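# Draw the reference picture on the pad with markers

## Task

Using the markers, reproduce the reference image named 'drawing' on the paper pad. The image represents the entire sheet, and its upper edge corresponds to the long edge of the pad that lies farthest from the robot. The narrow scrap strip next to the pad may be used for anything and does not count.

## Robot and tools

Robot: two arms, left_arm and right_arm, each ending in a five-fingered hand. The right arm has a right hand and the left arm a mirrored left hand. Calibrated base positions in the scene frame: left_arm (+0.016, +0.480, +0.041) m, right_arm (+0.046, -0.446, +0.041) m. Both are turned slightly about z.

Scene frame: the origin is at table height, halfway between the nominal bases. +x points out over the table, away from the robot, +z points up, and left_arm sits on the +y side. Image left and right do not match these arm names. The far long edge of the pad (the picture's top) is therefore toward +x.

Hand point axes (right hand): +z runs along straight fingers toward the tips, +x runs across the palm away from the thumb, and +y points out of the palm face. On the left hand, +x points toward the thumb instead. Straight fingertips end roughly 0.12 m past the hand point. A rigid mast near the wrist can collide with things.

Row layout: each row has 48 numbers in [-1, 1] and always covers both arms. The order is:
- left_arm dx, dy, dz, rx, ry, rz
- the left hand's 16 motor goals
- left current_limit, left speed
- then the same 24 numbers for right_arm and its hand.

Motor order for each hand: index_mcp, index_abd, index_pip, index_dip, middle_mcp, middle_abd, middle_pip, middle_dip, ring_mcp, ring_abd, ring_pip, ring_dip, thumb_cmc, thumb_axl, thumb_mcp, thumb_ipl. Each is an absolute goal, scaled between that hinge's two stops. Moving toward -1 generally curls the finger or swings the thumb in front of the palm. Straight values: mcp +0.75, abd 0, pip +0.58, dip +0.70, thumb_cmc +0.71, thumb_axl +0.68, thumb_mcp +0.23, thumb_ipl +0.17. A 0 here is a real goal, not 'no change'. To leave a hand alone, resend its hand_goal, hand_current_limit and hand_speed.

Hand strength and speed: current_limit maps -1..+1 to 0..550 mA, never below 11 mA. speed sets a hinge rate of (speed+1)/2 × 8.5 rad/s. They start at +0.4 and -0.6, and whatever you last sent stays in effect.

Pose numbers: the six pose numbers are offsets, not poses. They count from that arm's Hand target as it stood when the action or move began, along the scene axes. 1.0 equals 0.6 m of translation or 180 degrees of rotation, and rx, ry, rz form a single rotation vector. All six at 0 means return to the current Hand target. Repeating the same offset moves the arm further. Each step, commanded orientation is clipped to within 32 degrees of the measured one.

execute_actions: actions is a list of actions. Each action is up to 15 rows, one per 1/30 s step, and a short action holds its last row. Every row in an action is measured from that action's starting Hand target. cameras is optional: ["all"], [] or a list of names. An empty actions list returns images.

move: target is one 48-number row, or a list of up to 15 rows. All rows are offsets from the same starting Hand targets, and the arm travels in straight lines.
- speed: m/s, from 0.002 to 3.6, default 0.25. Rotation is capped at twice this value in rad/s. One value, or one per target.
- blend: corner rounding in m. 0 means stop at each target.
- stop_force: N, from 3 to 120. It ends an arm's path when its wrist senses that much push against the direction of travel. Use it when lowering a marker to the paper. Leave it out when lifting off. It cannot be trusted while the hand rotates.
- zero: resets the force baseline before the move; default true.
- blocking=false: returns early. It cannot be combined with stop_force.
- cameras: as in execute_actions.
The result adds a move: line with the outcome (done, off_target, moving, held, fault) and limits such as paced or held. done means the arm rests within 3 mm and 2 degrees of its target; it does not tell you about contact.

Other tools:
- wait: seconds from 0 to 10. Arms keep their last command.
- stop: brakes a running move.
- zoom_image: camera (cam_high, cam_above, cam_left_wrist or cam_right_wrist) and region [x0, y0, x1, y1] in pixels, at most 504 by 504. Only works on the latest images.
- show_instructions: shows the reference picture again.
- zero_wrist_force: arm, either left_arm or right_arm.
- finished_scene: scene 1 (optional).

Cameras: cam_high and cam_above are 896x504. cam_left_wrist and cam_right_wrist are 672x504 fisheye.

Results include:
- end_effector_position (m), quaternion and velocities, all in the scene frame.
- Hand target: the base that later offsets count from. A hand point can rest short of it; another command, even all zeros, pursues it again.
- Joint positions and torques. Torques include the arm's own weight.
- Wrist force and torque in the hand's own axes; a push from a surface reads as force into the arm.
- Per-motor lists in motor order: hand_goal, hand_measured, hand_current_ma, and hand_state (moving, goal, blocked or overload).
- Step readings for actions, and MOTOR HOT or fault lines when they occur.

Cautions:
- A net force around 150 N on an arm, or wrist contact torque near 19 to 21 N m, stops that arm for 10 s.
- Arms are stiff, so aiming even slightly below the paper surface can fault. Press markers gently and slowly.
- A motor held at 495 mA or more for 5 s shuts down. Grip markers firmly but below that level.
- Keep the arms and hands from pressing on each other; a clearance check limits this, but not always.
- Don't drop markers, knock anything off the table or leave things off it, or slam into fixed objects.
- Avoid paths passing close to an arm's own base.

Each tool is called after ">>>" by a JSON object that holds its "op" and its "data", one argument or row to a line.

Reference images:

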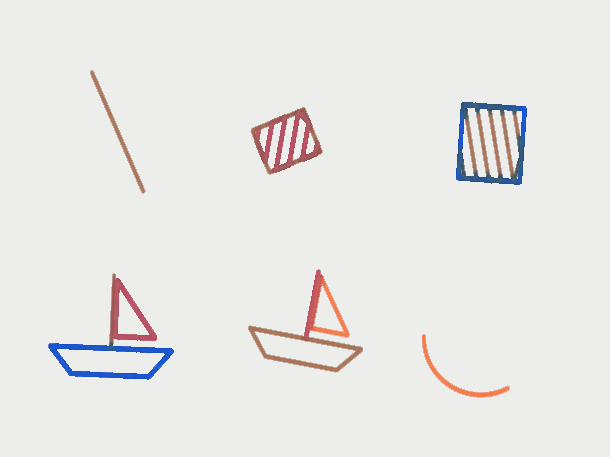

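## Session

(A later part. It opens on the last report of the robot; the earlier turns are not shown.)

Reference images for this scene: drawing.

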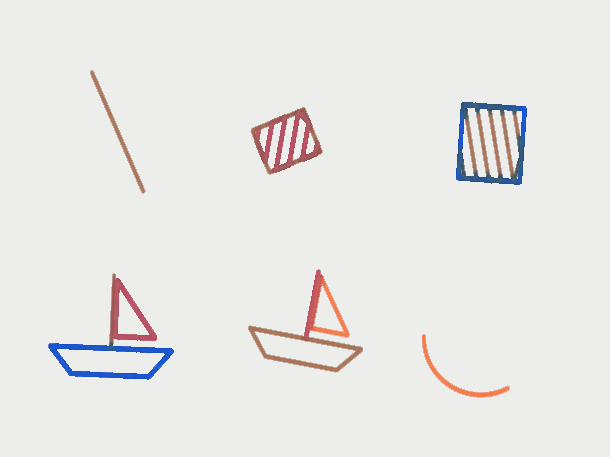

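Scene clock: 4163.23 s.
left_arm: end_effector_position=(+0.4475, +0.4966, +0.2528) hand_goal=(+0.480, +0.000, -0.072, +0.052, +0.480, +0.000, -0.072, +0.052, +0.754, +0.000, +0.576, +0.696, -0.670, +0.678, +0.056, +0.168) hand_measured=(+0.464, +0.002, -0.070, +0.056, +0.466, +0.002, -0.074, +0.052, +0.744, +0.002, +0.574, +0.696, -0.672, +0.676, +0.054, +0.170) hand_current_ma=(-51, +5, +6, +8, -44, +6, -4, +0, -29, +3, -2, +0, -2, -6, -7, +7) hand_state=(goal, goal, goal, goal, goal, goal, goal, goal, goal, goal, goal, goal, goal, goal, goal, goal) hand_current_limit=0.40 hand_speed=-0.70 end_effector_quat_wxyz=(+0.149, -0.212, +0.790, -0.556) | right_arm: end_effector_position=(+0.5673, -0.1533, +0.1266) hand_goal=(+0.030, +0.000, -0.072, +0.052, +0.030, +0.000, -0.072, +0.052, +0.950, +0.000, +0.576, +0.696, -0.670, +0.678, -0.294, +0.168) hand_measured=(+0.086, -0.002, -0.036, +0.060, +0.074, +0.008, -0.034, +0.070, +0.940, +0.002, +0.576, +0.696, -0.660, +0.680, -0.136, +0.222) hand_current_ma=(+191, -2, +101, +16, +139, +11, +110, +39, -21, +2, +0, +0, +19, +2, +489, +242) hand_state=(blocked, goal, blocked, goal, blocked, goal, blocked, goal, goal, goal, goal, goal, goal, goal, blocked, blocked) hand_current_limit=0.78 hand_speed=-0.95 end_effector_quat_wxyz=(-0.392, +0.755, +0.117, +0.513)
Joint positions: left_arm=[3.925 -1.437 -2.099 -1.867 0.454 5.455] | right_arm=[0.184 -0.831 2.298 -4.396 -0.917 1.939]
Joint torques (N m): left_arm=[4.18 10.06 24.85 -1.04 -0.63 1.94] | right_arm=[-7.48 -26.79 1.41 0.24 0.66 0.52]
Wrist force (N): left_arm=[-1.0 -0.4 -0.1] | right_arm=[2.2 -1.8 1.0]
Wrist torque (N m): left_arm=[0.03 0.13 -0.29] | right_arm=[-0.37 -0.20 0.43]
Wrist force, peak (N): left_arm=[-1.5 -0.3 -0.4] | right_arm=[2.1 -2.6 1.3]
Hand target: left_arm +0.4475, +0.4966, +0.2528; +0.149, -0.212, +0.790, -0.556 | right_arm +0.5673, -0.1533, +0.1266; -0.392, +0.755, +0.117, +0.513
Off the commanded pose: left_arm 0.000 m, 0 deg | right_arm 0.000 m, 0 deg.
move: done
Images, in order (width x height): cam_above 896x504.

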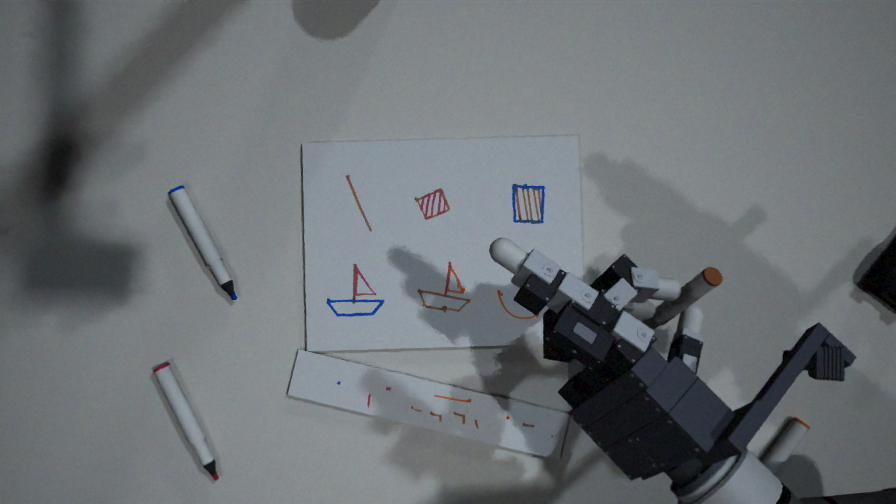

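>>> {"op": "move", "data": {
  "target": [
    [0,0,0,0,0,0,0.479,0,-0.073,0.051,0.479,0,-0.073,0.051,0.754,0,0.576,0.696,-0.671,0.677,0.056,0.168,0.4,-0.7,0,0,0.139,0,0,0,-0.03,0,-0.073,0.051,-0.03,0,-0.073,0.051,0.95,0,0.576,0.696,-0.671,0.677,-0.295,0.168,0.78,-0.95],
    [0,0,0,0,0,0,0.479,0,-0.073,0.051,0.479,0,-0.073,0.051,0.754,0,0.576,0.696,-0.671,0.677,0.056,0.168,0.4,-0.7,0.0378,-0.0778,0.139,0.1473,0.299,0,-0.03,0,-0.073,0.051,-0.03,0,-0.073,0.051,0.95,0,0.576,0.696,-0.671,0.677,-0.295,0.168,0.78,-0.95],
    [0,0,0,0,0,0,0.479,0,-0.073,0.051,0.479,0,-0.073,0.051,0.754,0,0.576,0.696,-0.671,0.677,0.056,0.168,0.4,-0.7,0.0378,-0.0778,-0.111,0.1473,0.299,0,-0.03,0,-0.073,0.051,-0.03,0,-0.073,0.051,0.95,0,0.576,0.696,-0.671,0.677,-0.295,0.168,0.78,-0.95]
  ],
  "speed": [0.15,0.25,0.12],
  "blend": [0.01,0.01,0],
  "cameras": ["cam_above"]
}}

>>> {"op": "zoom_image", "data": {
  "camera": "cam_above",
  "region": [290, 130, 590, 355]
}}

>>> {"op": "zoom_image", "data": {
  "camera": "cam_above",
  "region": [480, 270, 560, 330]
}}

Scene clock: 4177.97 s.
left_arm: end_effector_position=(+0.4475, +0.4966, +0.2528) hand_goal=(+0.480, +0.000, -0.072, +0.052, +0.480, +0.000, -0.072, +0.052, +0.754, +0.000, +0.576, +0.696, -0.670, +0.678, +0.056, +0.168) hand_measured=(+0.464, +0.002, -0.070, +0.056, +0.466, +0.002, -0.074, +0.052, +0.744, +0.002, +0.574, +0.696, -0.672, +0.676, +0.054, +0.170) hand_current_ma=(-51, +5, +6, +8, -44, +6, -4, +0, -29, +3, -2, +0, -2, -6, -7, +7) hand_state=(goal, goal, goal, goal, goal, goal, goal, goal, goal, goal, goal, goal, goal, goal, goal, goal) hand_current_limit=0.40 hand_speed=-0.70 end_effector_quat_wxyz=(+0.149, -0.212, +0.790, -0.556) | right_arm: end_effector_position=(+0.5900, -0.2000, +0.0601) hand_goal=(-0.030, +0.000, -0.072, +0.052, -0.030, +0.000, -0.072, +0.052, +0.950, +0.000, +0.576, +0.696, -0.670, +0.678, -0.294, +0.168) hand_measured=(+0.086, -0.002, -0.036, +0.060, +0.072, +0.008, -0.034, +0.070, +0.940, +0.002, +0.576, +0.696, -0.660, +0.680, -0.136, +0.222) hand_current_ma=(+472, -1, +101, +16, +398, +12, +110, +39, -21, +2, +0, +0, +19, +2, +490, +242) hand_state=(blocked, goal, blocked, goal, blocked, goal, blocked, goal, goal, goal, goal, goal, goal, goal, blocked, blocked) hand_current_limit=0.78 hand_speed=-0.95 end_effector_quat_wxyz=(-0.559, +0.797, -0.187, +0.131)
Joint positions: left_arm=[3.925 -1.437 -2.099 -1.867 0.454 5.455] | right_arm=[-0.093 -0.865 2.132 -3.561 -0.473 2.351]
Joint torques (N m): left_arm=[4.53 10.08 25.18 -0.99 -0.51 1.96] | right_arm=[9.34 -29.58 -2.17 -1.22 0.31 -1.75]
Wrist force (N): left_arm=[-1.2 -0.6 -0.1] | right_arm=[0.7 -2.0 1.2]
Wrist torque (N m): left_arm=[-0.01 0.16 -0.30] | right_arm=[-0.34 -0.06 0.22]
Wrist force, peak (N): left_arm=[-1.4 -0.5 -0.3] | right_arm=[2.4 -3.5 0.8]
Hand target: left_arm +0.4475, +0.4966, +0.2528; +0.149, -0.212, +0.790, -0.556 | right_arm +0.5900, -0.2000, +0.0600; -0.558, +0.797, -0.187, +0.131
Off the commanded pose: left_arm 0.000 m, 0 deg | right_arm 0.000 m, 0 deg.
move: done
Images, in order (width x height): cam_above 896x504.

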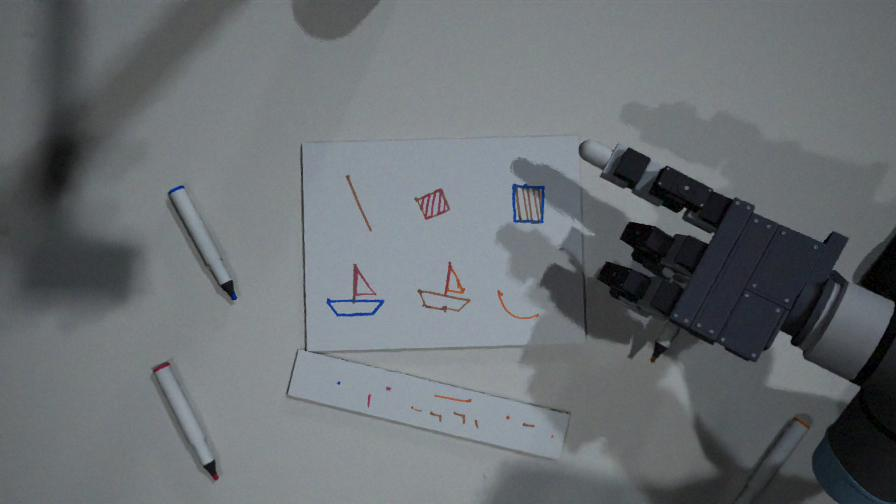

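Scaled by 1.680.

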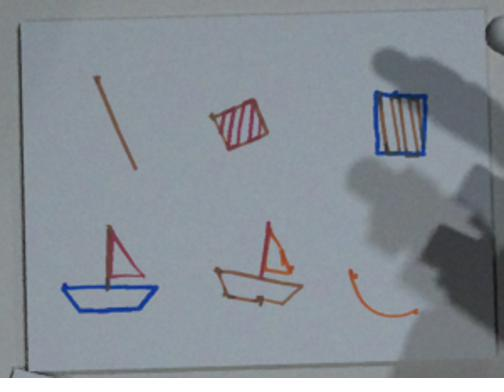

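Scaled by 6.300.

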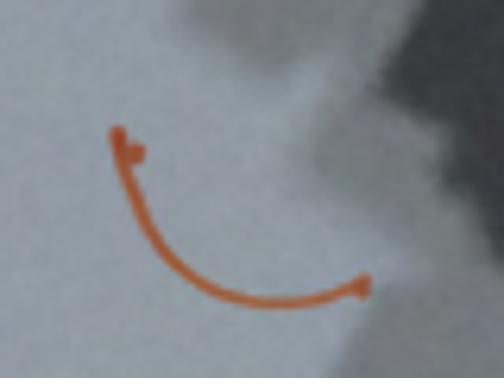

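>>> {"op": "move", "data": {
  "target": [0,0,0,0,0,0,0.479,0,-0.073,0.051,0.479,0,-0.073,0.051,0.754,0,0.576,0.696,-0.671,0.677,0.056,0.168,0.4,-0.7,0,0,-0.0458,0,0,0,-0.03,0,-0.073,0.051,-0.03,0,-0.073,0.051,0.95,0,0.576,0.696,-0.671,0.677,-0.295,0.168,0.78,-0.95],
  "speed": 0.008,
  "stop_force": 3
}}

>>> {"op": "move", "data": {
  "target": [0,0,0,0,0,0,0.479,0,-0.073,0.051,0.479,0,-0.073,0.051,0.754,0,0.576,0.696,-0.671,0.677,0.056,0.168,0.4,-0.7,0,0,0,0,0,0,0.26,0,-0.073,0.051,0.26,0,-0.073,0.051,0.95,0,0.576,0.696,-0.671,0.677,-0.06,0.168,0.4,-0.88],
  "speed": 0.01
}}

>>> {"op": "wait", "data": {
  "seconds": 0.5,
  "cameras": ["cam_above","cam_right_wrist"]
}}

>>> {"op": "zoom_image", "data": {
  "camera": "cam_above",
  "region": [580, 220, 780, 380]
}}

Scene clock: 4193.77 s.
left_arm: end_effector_position=(+0.4475, +0.4966, +0.2528) hand_goal=(+0.480, +0.000, -0.072, +0.052, +0.480, +0.000, -0.072, +0.052, +0.754, +0.000, +0.576, +0.696, -0.670, +0.678, +0.056, +0.168) hand_measured=(+0.464, +0.002, -0.070, +0.056, +0.466, +0.002, -0.074, +0.052, +0.744, +0.002, +0.574, +0.696, -0.672, +0.676, +0.054, +0.170) hand_current_ma=(-51, +5, +6, +8, -44, +6, -4, +0, -29, +3, -2, +0, -2, -6, -7, +7) hand_state=(goal, goal, goal, goal, goal, goal, goal, goal, goal, goal, goal, goal, goal, goal, goal, goal) hand_current_limit=0.40 hand_speed=-0.70 end_effector_quat_wxyz=(+0.149, -0.212, +0.790, -0.556) | right_arm: end_effector_position=(+0.5900, -0.2000, +0.0372) hand_goal=(-0.030, +0.000, -0.072, +0.052, -0.030, +0.000, -0.072, +0.052, +0.950, +0.000, +0.576, +0.696, -0.670, +0.678, -0.294, +0.168) hand_measured=(+0.086, -0.002, -0.034, +0.062, +0.070, +0.008, -0.034, +0.058, +0.940, +0.002, +0.576, +0.696, -0.660, +0.680, -0.136, +0.222) hand_current_ma=(+468, -2, +110, +20, +392, +12, +110, +11, -21, +2, +0, +0, +19, +4, +489, +242) hand_state=(blocked, goal, blocked, goal, blocked, goal, blocked, goal, goal, goal, goal, goal, goal, goal, blocked, blocked) hand_current_limit=0.78 hand_speed=-0.95 end_effector_quat_wxyz=(-0.558, +0.797, -0.187, +0.131)
Joint positions: left_arm=[3.925 -1.437 -2.099 -1.867 0.454 5.455] | right_arm=[-0.093 -0.804 2.122 -3.612 -0.473 2.351]
Joint torques (N m): left_arm=[4.63 10.25 24.61 -0.99 -0.58 1.93] | right_arm=[-3.6 -42.19 -0.01 0.51 0.16 0.42]
Wrist force (N): left_arm=[-0.9 -0.6 -0.2] | right_arm=[0.8 -1.8 1.4]
Wrist torque (N m): left_arm=[0.02 0.12 -0.28] | right_arm=[-0.30 -0.05 0.21]
Wrist force, peak (N): left_arm=[-1.4 -0.6 -0.3] | right_arm=[0.0 -7.6 -0.7]
Hand target: left_arm +0.4475, +0.4966, +0.2528; +0.149, -0.212, +0.790, -0.556 | right_arm +0.5900, -0.2000, +0.0372; -0.558, +0.797, -0.187, +0.131 (not the last commanded pose)
Off the commanded pose: left_arm 0.000 m, 0 deg | right_arm 0.005 m, 0 deg.
move: contact (right_arm)

Scene clock: 4194.73 s.
left_arm: end_effector_position=(+0.4475, +0.4966, +0.2528) hand_goal=(+0.480, +0.000, -0.072, +0.052, +0.480, +0.000, -0.072, +0.052, +0.754, +0.000, +0.576, +0.696, -0.670, +0.678, +0.056, +0.168) hand_measured=(+0.464, +0.002, -0.070, +0.056, +0.466, +0.002, -0.074, +0.052, +0.744, +0.002, +0.574, +0.696, -0.672, +0.676, +0.054, +0.170) hand_current_ma=(-51, +5, +6, +8, -44, +6, -4, +0, -29, +3, -2, +0, -2, -6, -7, +7) hand_state=(goal, goal, goal, goal, goal, goal, goal, goal, goal, goal, goal, goal, goal, goal, goal, goal) hand_current_limit=0.40 hand_speed=-0.70 end_effector_quat_wxyz=(+0.149, -0.212, +0.790, -0.556) | right_arm: end_effector_position=(+0.5900, -0.2000, +0.0372) hand_goal=(+0.260, +0.000, -0.072, +0.052, +0.260, +0.000, -0.072, +0.052, +0.950, +0.000, +0.576, +0.696, -0.670, +0.678, -0.060, +0.168) hand_measured=(+0.250, -0.002, -0.068, +0.056, +0.250, +0.004, -0.068, +0.056, +0.940, +0.002, +0.576, +0.696, -0.666, +0.680, -0.062, +0.170) hand_current_ma=(-24, -2, +6, +5, -22, +5, +6, +6, -21, +2, +0, +0, +7, +4, -3, +4) hand_state=(goal, goal, goal, goal, goal, goal, goal, goal, goal, goal, goal, goal, goal, goal, goal, goal) hand_current_limit=0.40 hand_speed=-0.88 end_effector_quat_wxyz=(-0.558, +0.797, -0.187, +0.131)
Joint positions: left_arm=[3.925 -1.437 -2.099 -1.867 0.454 5.455] | right_arm=[-0.093 -0.804 2.122 -3.612 -0.473 2.351]
Joint torques (N m): left_arm=[4.62 9.92 24.55 -0.93 -0.55 1.91] | right_arm=[-4.4 -44.23 -1.36 0.82 0.46 0.34]
Wrist force (N): left_arm=[-0.6 -0.6 0.0] | right_arm=[0.8 -1.9 1.7]
Wrist torque (N m): left_arm=[-0.02 0.09 -0.26] | right_arm=[-0.37 -0.07 0.22]
Wrist force, peak (N): left_arm=[-1.3 -0.6 0.0] | right_arm=[0.9 -2.5 1.2]
Hand target: left_arm +0.4475, +0.4966, +0.2528; +0.149, -0.212, +0.790, -0.556 | right_arm +0.5900, -0.2000, +0.0372; -0.558, +0.797, -0.187, +0.131
Off the commanded pose: left_arm 0.000 m, 0 deg | right_arm 0.000 m, 0 deg.
move: done

Scene clock: 4195.23 s.
left_arm: end_effector_position=(+0.4475, +0.4966, +0.2528) hand_goal=(+0.480, +0.000, -0.072, +0.052, +0.480, +0.000, -0.072, +0.052, +0.754, +0.000, +0.576, +0.696, -0.670, +0.678, +0.056, +0.168) hand_measured=(+0.464, +0.002, -0.070, +0.056, +0.466, +0.002, -0.074, +0.052, +0.744, +0.002, +0.574, +0.696, -0.672, +0.676, +0.054, +0.170) hand_current_ma=(-51, +5, +6, +8, -44, +6, -4, +0, -29, +3, -2, +0, -2, -6, -7, +7) hand_state=(goal, goal, goal, goal, goal, goal, goal, goal, goal, goal, goal, goal, goal, goal, goal, goal) hand_current_limit=0.40 hand_speed=-0.70 end_effector_quat_wxyz=(+0.149, -0.212, +0.790, -0.556) | right_arm: end_effector_position=(+0.5900, -0.2000, +0.0372) hand_goal=(+0.260, +0.000, -0.072, +0.052, +0.260, +0.000, -0.072, +0.052, +0.950, +0.000, +0.576, +0.696, -0.670, +0.678, -0.060, +0.168) hand_measured=(+0.250, -0.002, -0.068, +0.056, +0.250, +0.004, -0.068, +0.056, +0.940, +0.002, +0.576, +0.696, -0.666, +0.680, -0.062, +0.170) hand_current_ma=(-24, -2, +6, +5, -22, +5, +6, +6, -21, +2, +0, +0, +7, +4, -3, +5) hand_state=(goal, goal, goal, goal, goal, goal, goal, goal, goal, goal, goal, goal, goal, goal, goal, goal) hand_current_limit=0.40 hand_speed=-0.88 end_effector_quat_wxyz=(-0.558, +0.797, -0.187, +0.131)
Joint positions: left_arm=[3.925 -1.437 -2.099 -1.867 0.454 5.455] | right_arm=[-0.093 -0.804 2.122 -3.612 -0.473 2.351]
Joint torques (N m): left_arm=[4.9 10.53 24.5 -0.99 -0.47 1.93] | right_arm=[-4.06 -42.76 -1.6 0.45 0.18 0.18]
Wrist force (N): left_arm=[-0.6 -0.5 -0.1] | right_arm=[1.2 -2.0 1.0]
Wrist torque (N m): left_arm=[0.01 0.08 -0.26] | right_arm=[-0.33 -0.11 0.26]
Wrist force, peak (N): left_arm=[-1.2 -0.9 -0.1] | right_arm=[1.1 -2.2 1.2]
Hand target: left_arm +0.4475, +0.4966, +0.2528; +0.149, -0.212, +0.790, -0.556 | right_arm +0.5900, -0.2000, +0.0372; -0.558, +0.797, -0.187, +0.131
Off the commanded pose: left_arm 0.000 m, 0 deg | right_arm 0.000 m, 0 deg.
wait: 0.50 s; at rest by 0.17 s
Images, in order (width x height): cam_above 896x504, cam_right_wrist 672x504.

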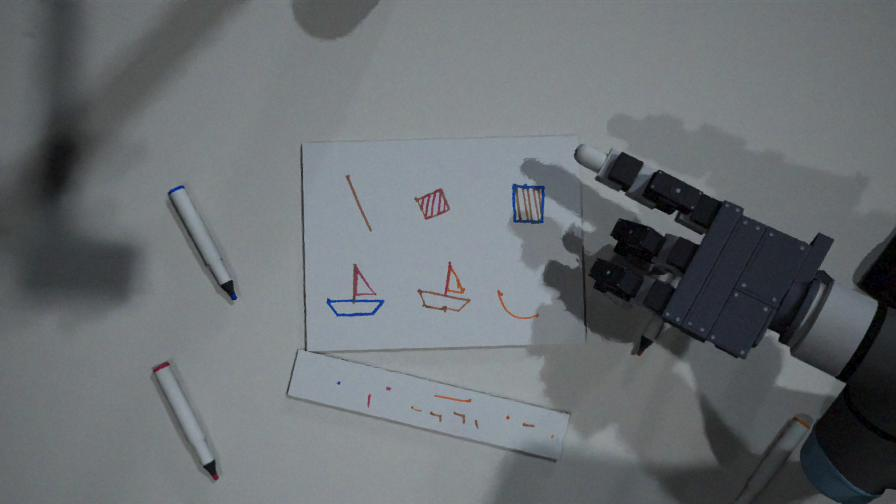

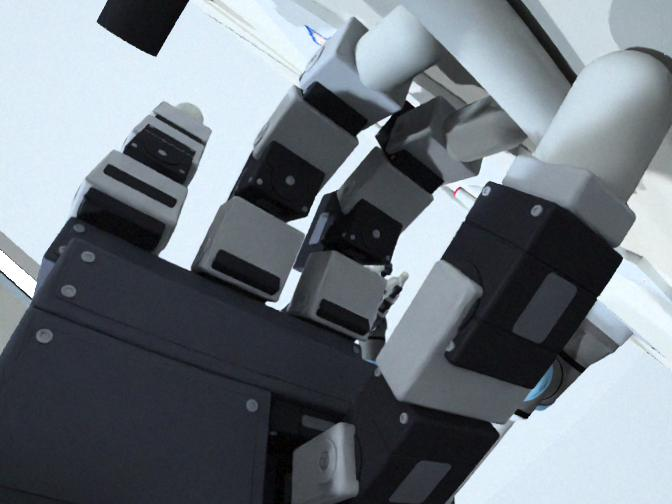

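Scaled by 2.520.

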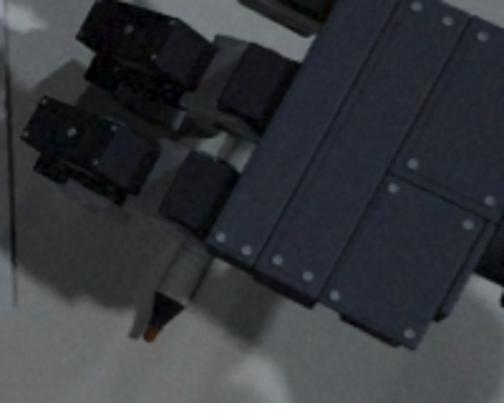

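>>> {"op": "move", "data": {
  "target": [
    [0,0,0,0,0,0,0.479,0,-0.073,0.051,0.479,0,-0.073,0.051,0.754,0,0.576,0.696,-0.671,0.677,0.056,0.168,0.4,-0.7,0,0,0.05,0,0,0,0.26,0,-0.073,0.051,0.26,0,-0.073,0.051,0.95,0,0.576,0.696,-0.671,0.677,-0.06,0.168,0.4,-0.88],
    [0,0,0,0,0,0,0.479,0,-0.073,0.051,0.479,0,-0.073,0.051,0.754,0,0.576,0.696,-0.671,0.677,0.056,0.168,0.4,-0.7,0,0,0.25,0,0,0,0.26,0,-0.073,0.051,0.26,0,-0.073,0.051,0.95,0,0.576,0.696,-0.671,0.677,-0.06,0.168,0.4,-0.88],
    [0,0,0,0,0,0,0.479,0,-0.073,0.051,0.479,0,-0.073,0.051,0.754,0,0.576,0.696,-0.671,0.677,0.056,0.168,0.4,-0.7,-0.2,-0.1,0.28,0,0,0,0.26,0,-0.073,0.051,0.26,0,-0.073,0.051,0.95,0,0.576,0.696,-0.671,0.677,-0.06,0.168,0.4,-0.88]
  ],
  "speed": [0.03,0.12,0.15],
  "blend": [0.005,0.02,0],
  "cameras": ["cam_above"]
}}

>>> {"op": "zoom_image", "data": {
  "camera": "cam_above",
  "region": [290, 130, 590, 355]
}}

Scene clock: 4206.90 s.
left_arm: end_effector_position=(+0.4475, +0.4966, +0.2528) hand_goal=(+0.480, +0.000, -0.072, +0.052, +0.480, +0.000, -0.072, +0.052, +0.754, +0.000, +0.576, +0.696, -0.670, +0.678, +0.056, +0.168) hand_measured=(+0.464, +0.002, -0.070, +0.056, +0.466, +0.002, -0.074, +0.052, +0.744, +0.002, +0.574, +0.696, -0.672, +0.676, +0.054, +0.170) hand_current_ma=(-51, +5, +6, +8, -44, +6, -4, +0, -29, +3, -2, +0, -2, -6, -7, +7) hand_state=(goal, goal, goal, goal, goal, goal, goal, goal, goal, goal, goal, goal, goal, goal, goal, goal) hand_current_limit=0.40 hand_speed=-0.70 end_effector_quat_wxyz=(+0.149, -0.212, +0.790, -0.556) | right_arm: end_effector_position=(+0.4700, -0.2600, +0.2052) hand_goal=(+0.260, +0.000, -0.072, +0.052, +0.260, +0.000, -0.072, +0.052, +0.950, +0.000, +0.576, +0.696, -0.670, +0.678, -0.060, +0.168) hand_measured=(+0.250, -0.002, -0.068, +0.056, +0.250, +0.004, -0.068, +0.056, +0.940, +0.002, +0.576, +0.696, -0.666, +0.680, -0.062, +0.170) hand_current_ma=(-22, -2, +5, +5, -20, +4, +5, +6, -21, +2, +0, +0, +5, +4, -2, +4) hand_state=(goal, goal, goal, goal, goal, goal, goal, goal, goal, goal, goal, goal, goal, goal, goal, goal) hand_current_limit=0.40 hand_speed=-0.88 end_effector_quat_wxyz=(-0.558, +0.797, -0.187, +0.131)
Joint positions: left_arm=[3.925 -1.437 -2.099 -1.867 0.454 5.455] | right_arm=[-0.31 -1.619 2.462 -2.704 -0.365 1.88]
Joint torques (N m): left_arm=[5.12 10.14 24.76 -0.99 -0.54 1.91] | right_arm=[-4.5 -20.61 -11.53 0.19 0.23 -1.81]
Wrist force (N): left_arm=[-0.8 -0.3 0.1] | right_arm=[0.7 -2.3 0.8]
Wrist torque (N m): left_arm=[0.02 0.11 -0.28] | right_arm=[-0.34 -0.04 0.30]
Wrist force, peak (N): left_arm=[-1.6 -1.0 -0.3] | right_arm=[1.6 -3.4 1.7]
Hand target: left_arm +0.4475, +0.4966, +0.2528; +0.149, -0.212, +0.790, -0.556 | right_arm +0.4700, -0.2600, +0.2052; -0.558, +0.797, -0.187, +0.131
Off the commanded pose: left_arm 0.000 m, 0 deg | right_arm 0.000 m, 0 deg.
move: done
Images, in order (width x height): cam_above 896x504.

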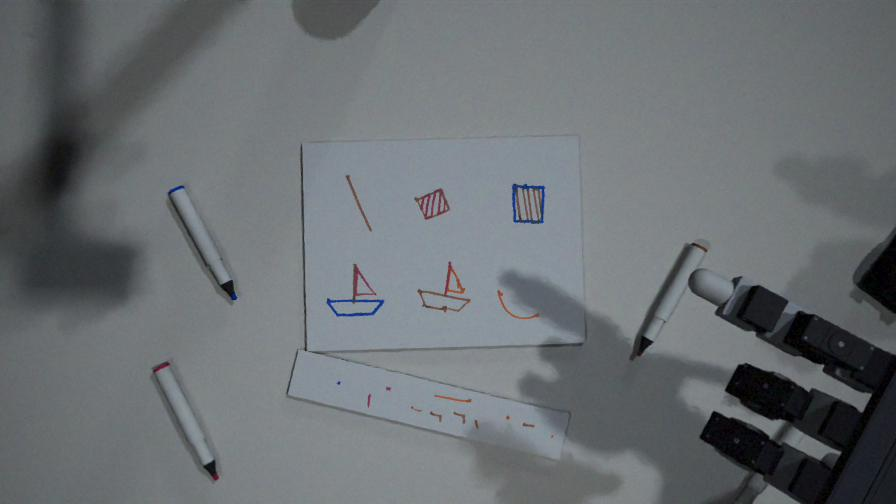

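Scaled by 1.680.

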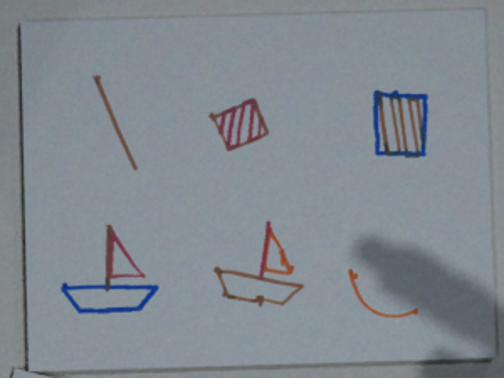

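>>> {"op": "finished_scene", "data": {
  "scene": 1
}}

The scene is finished.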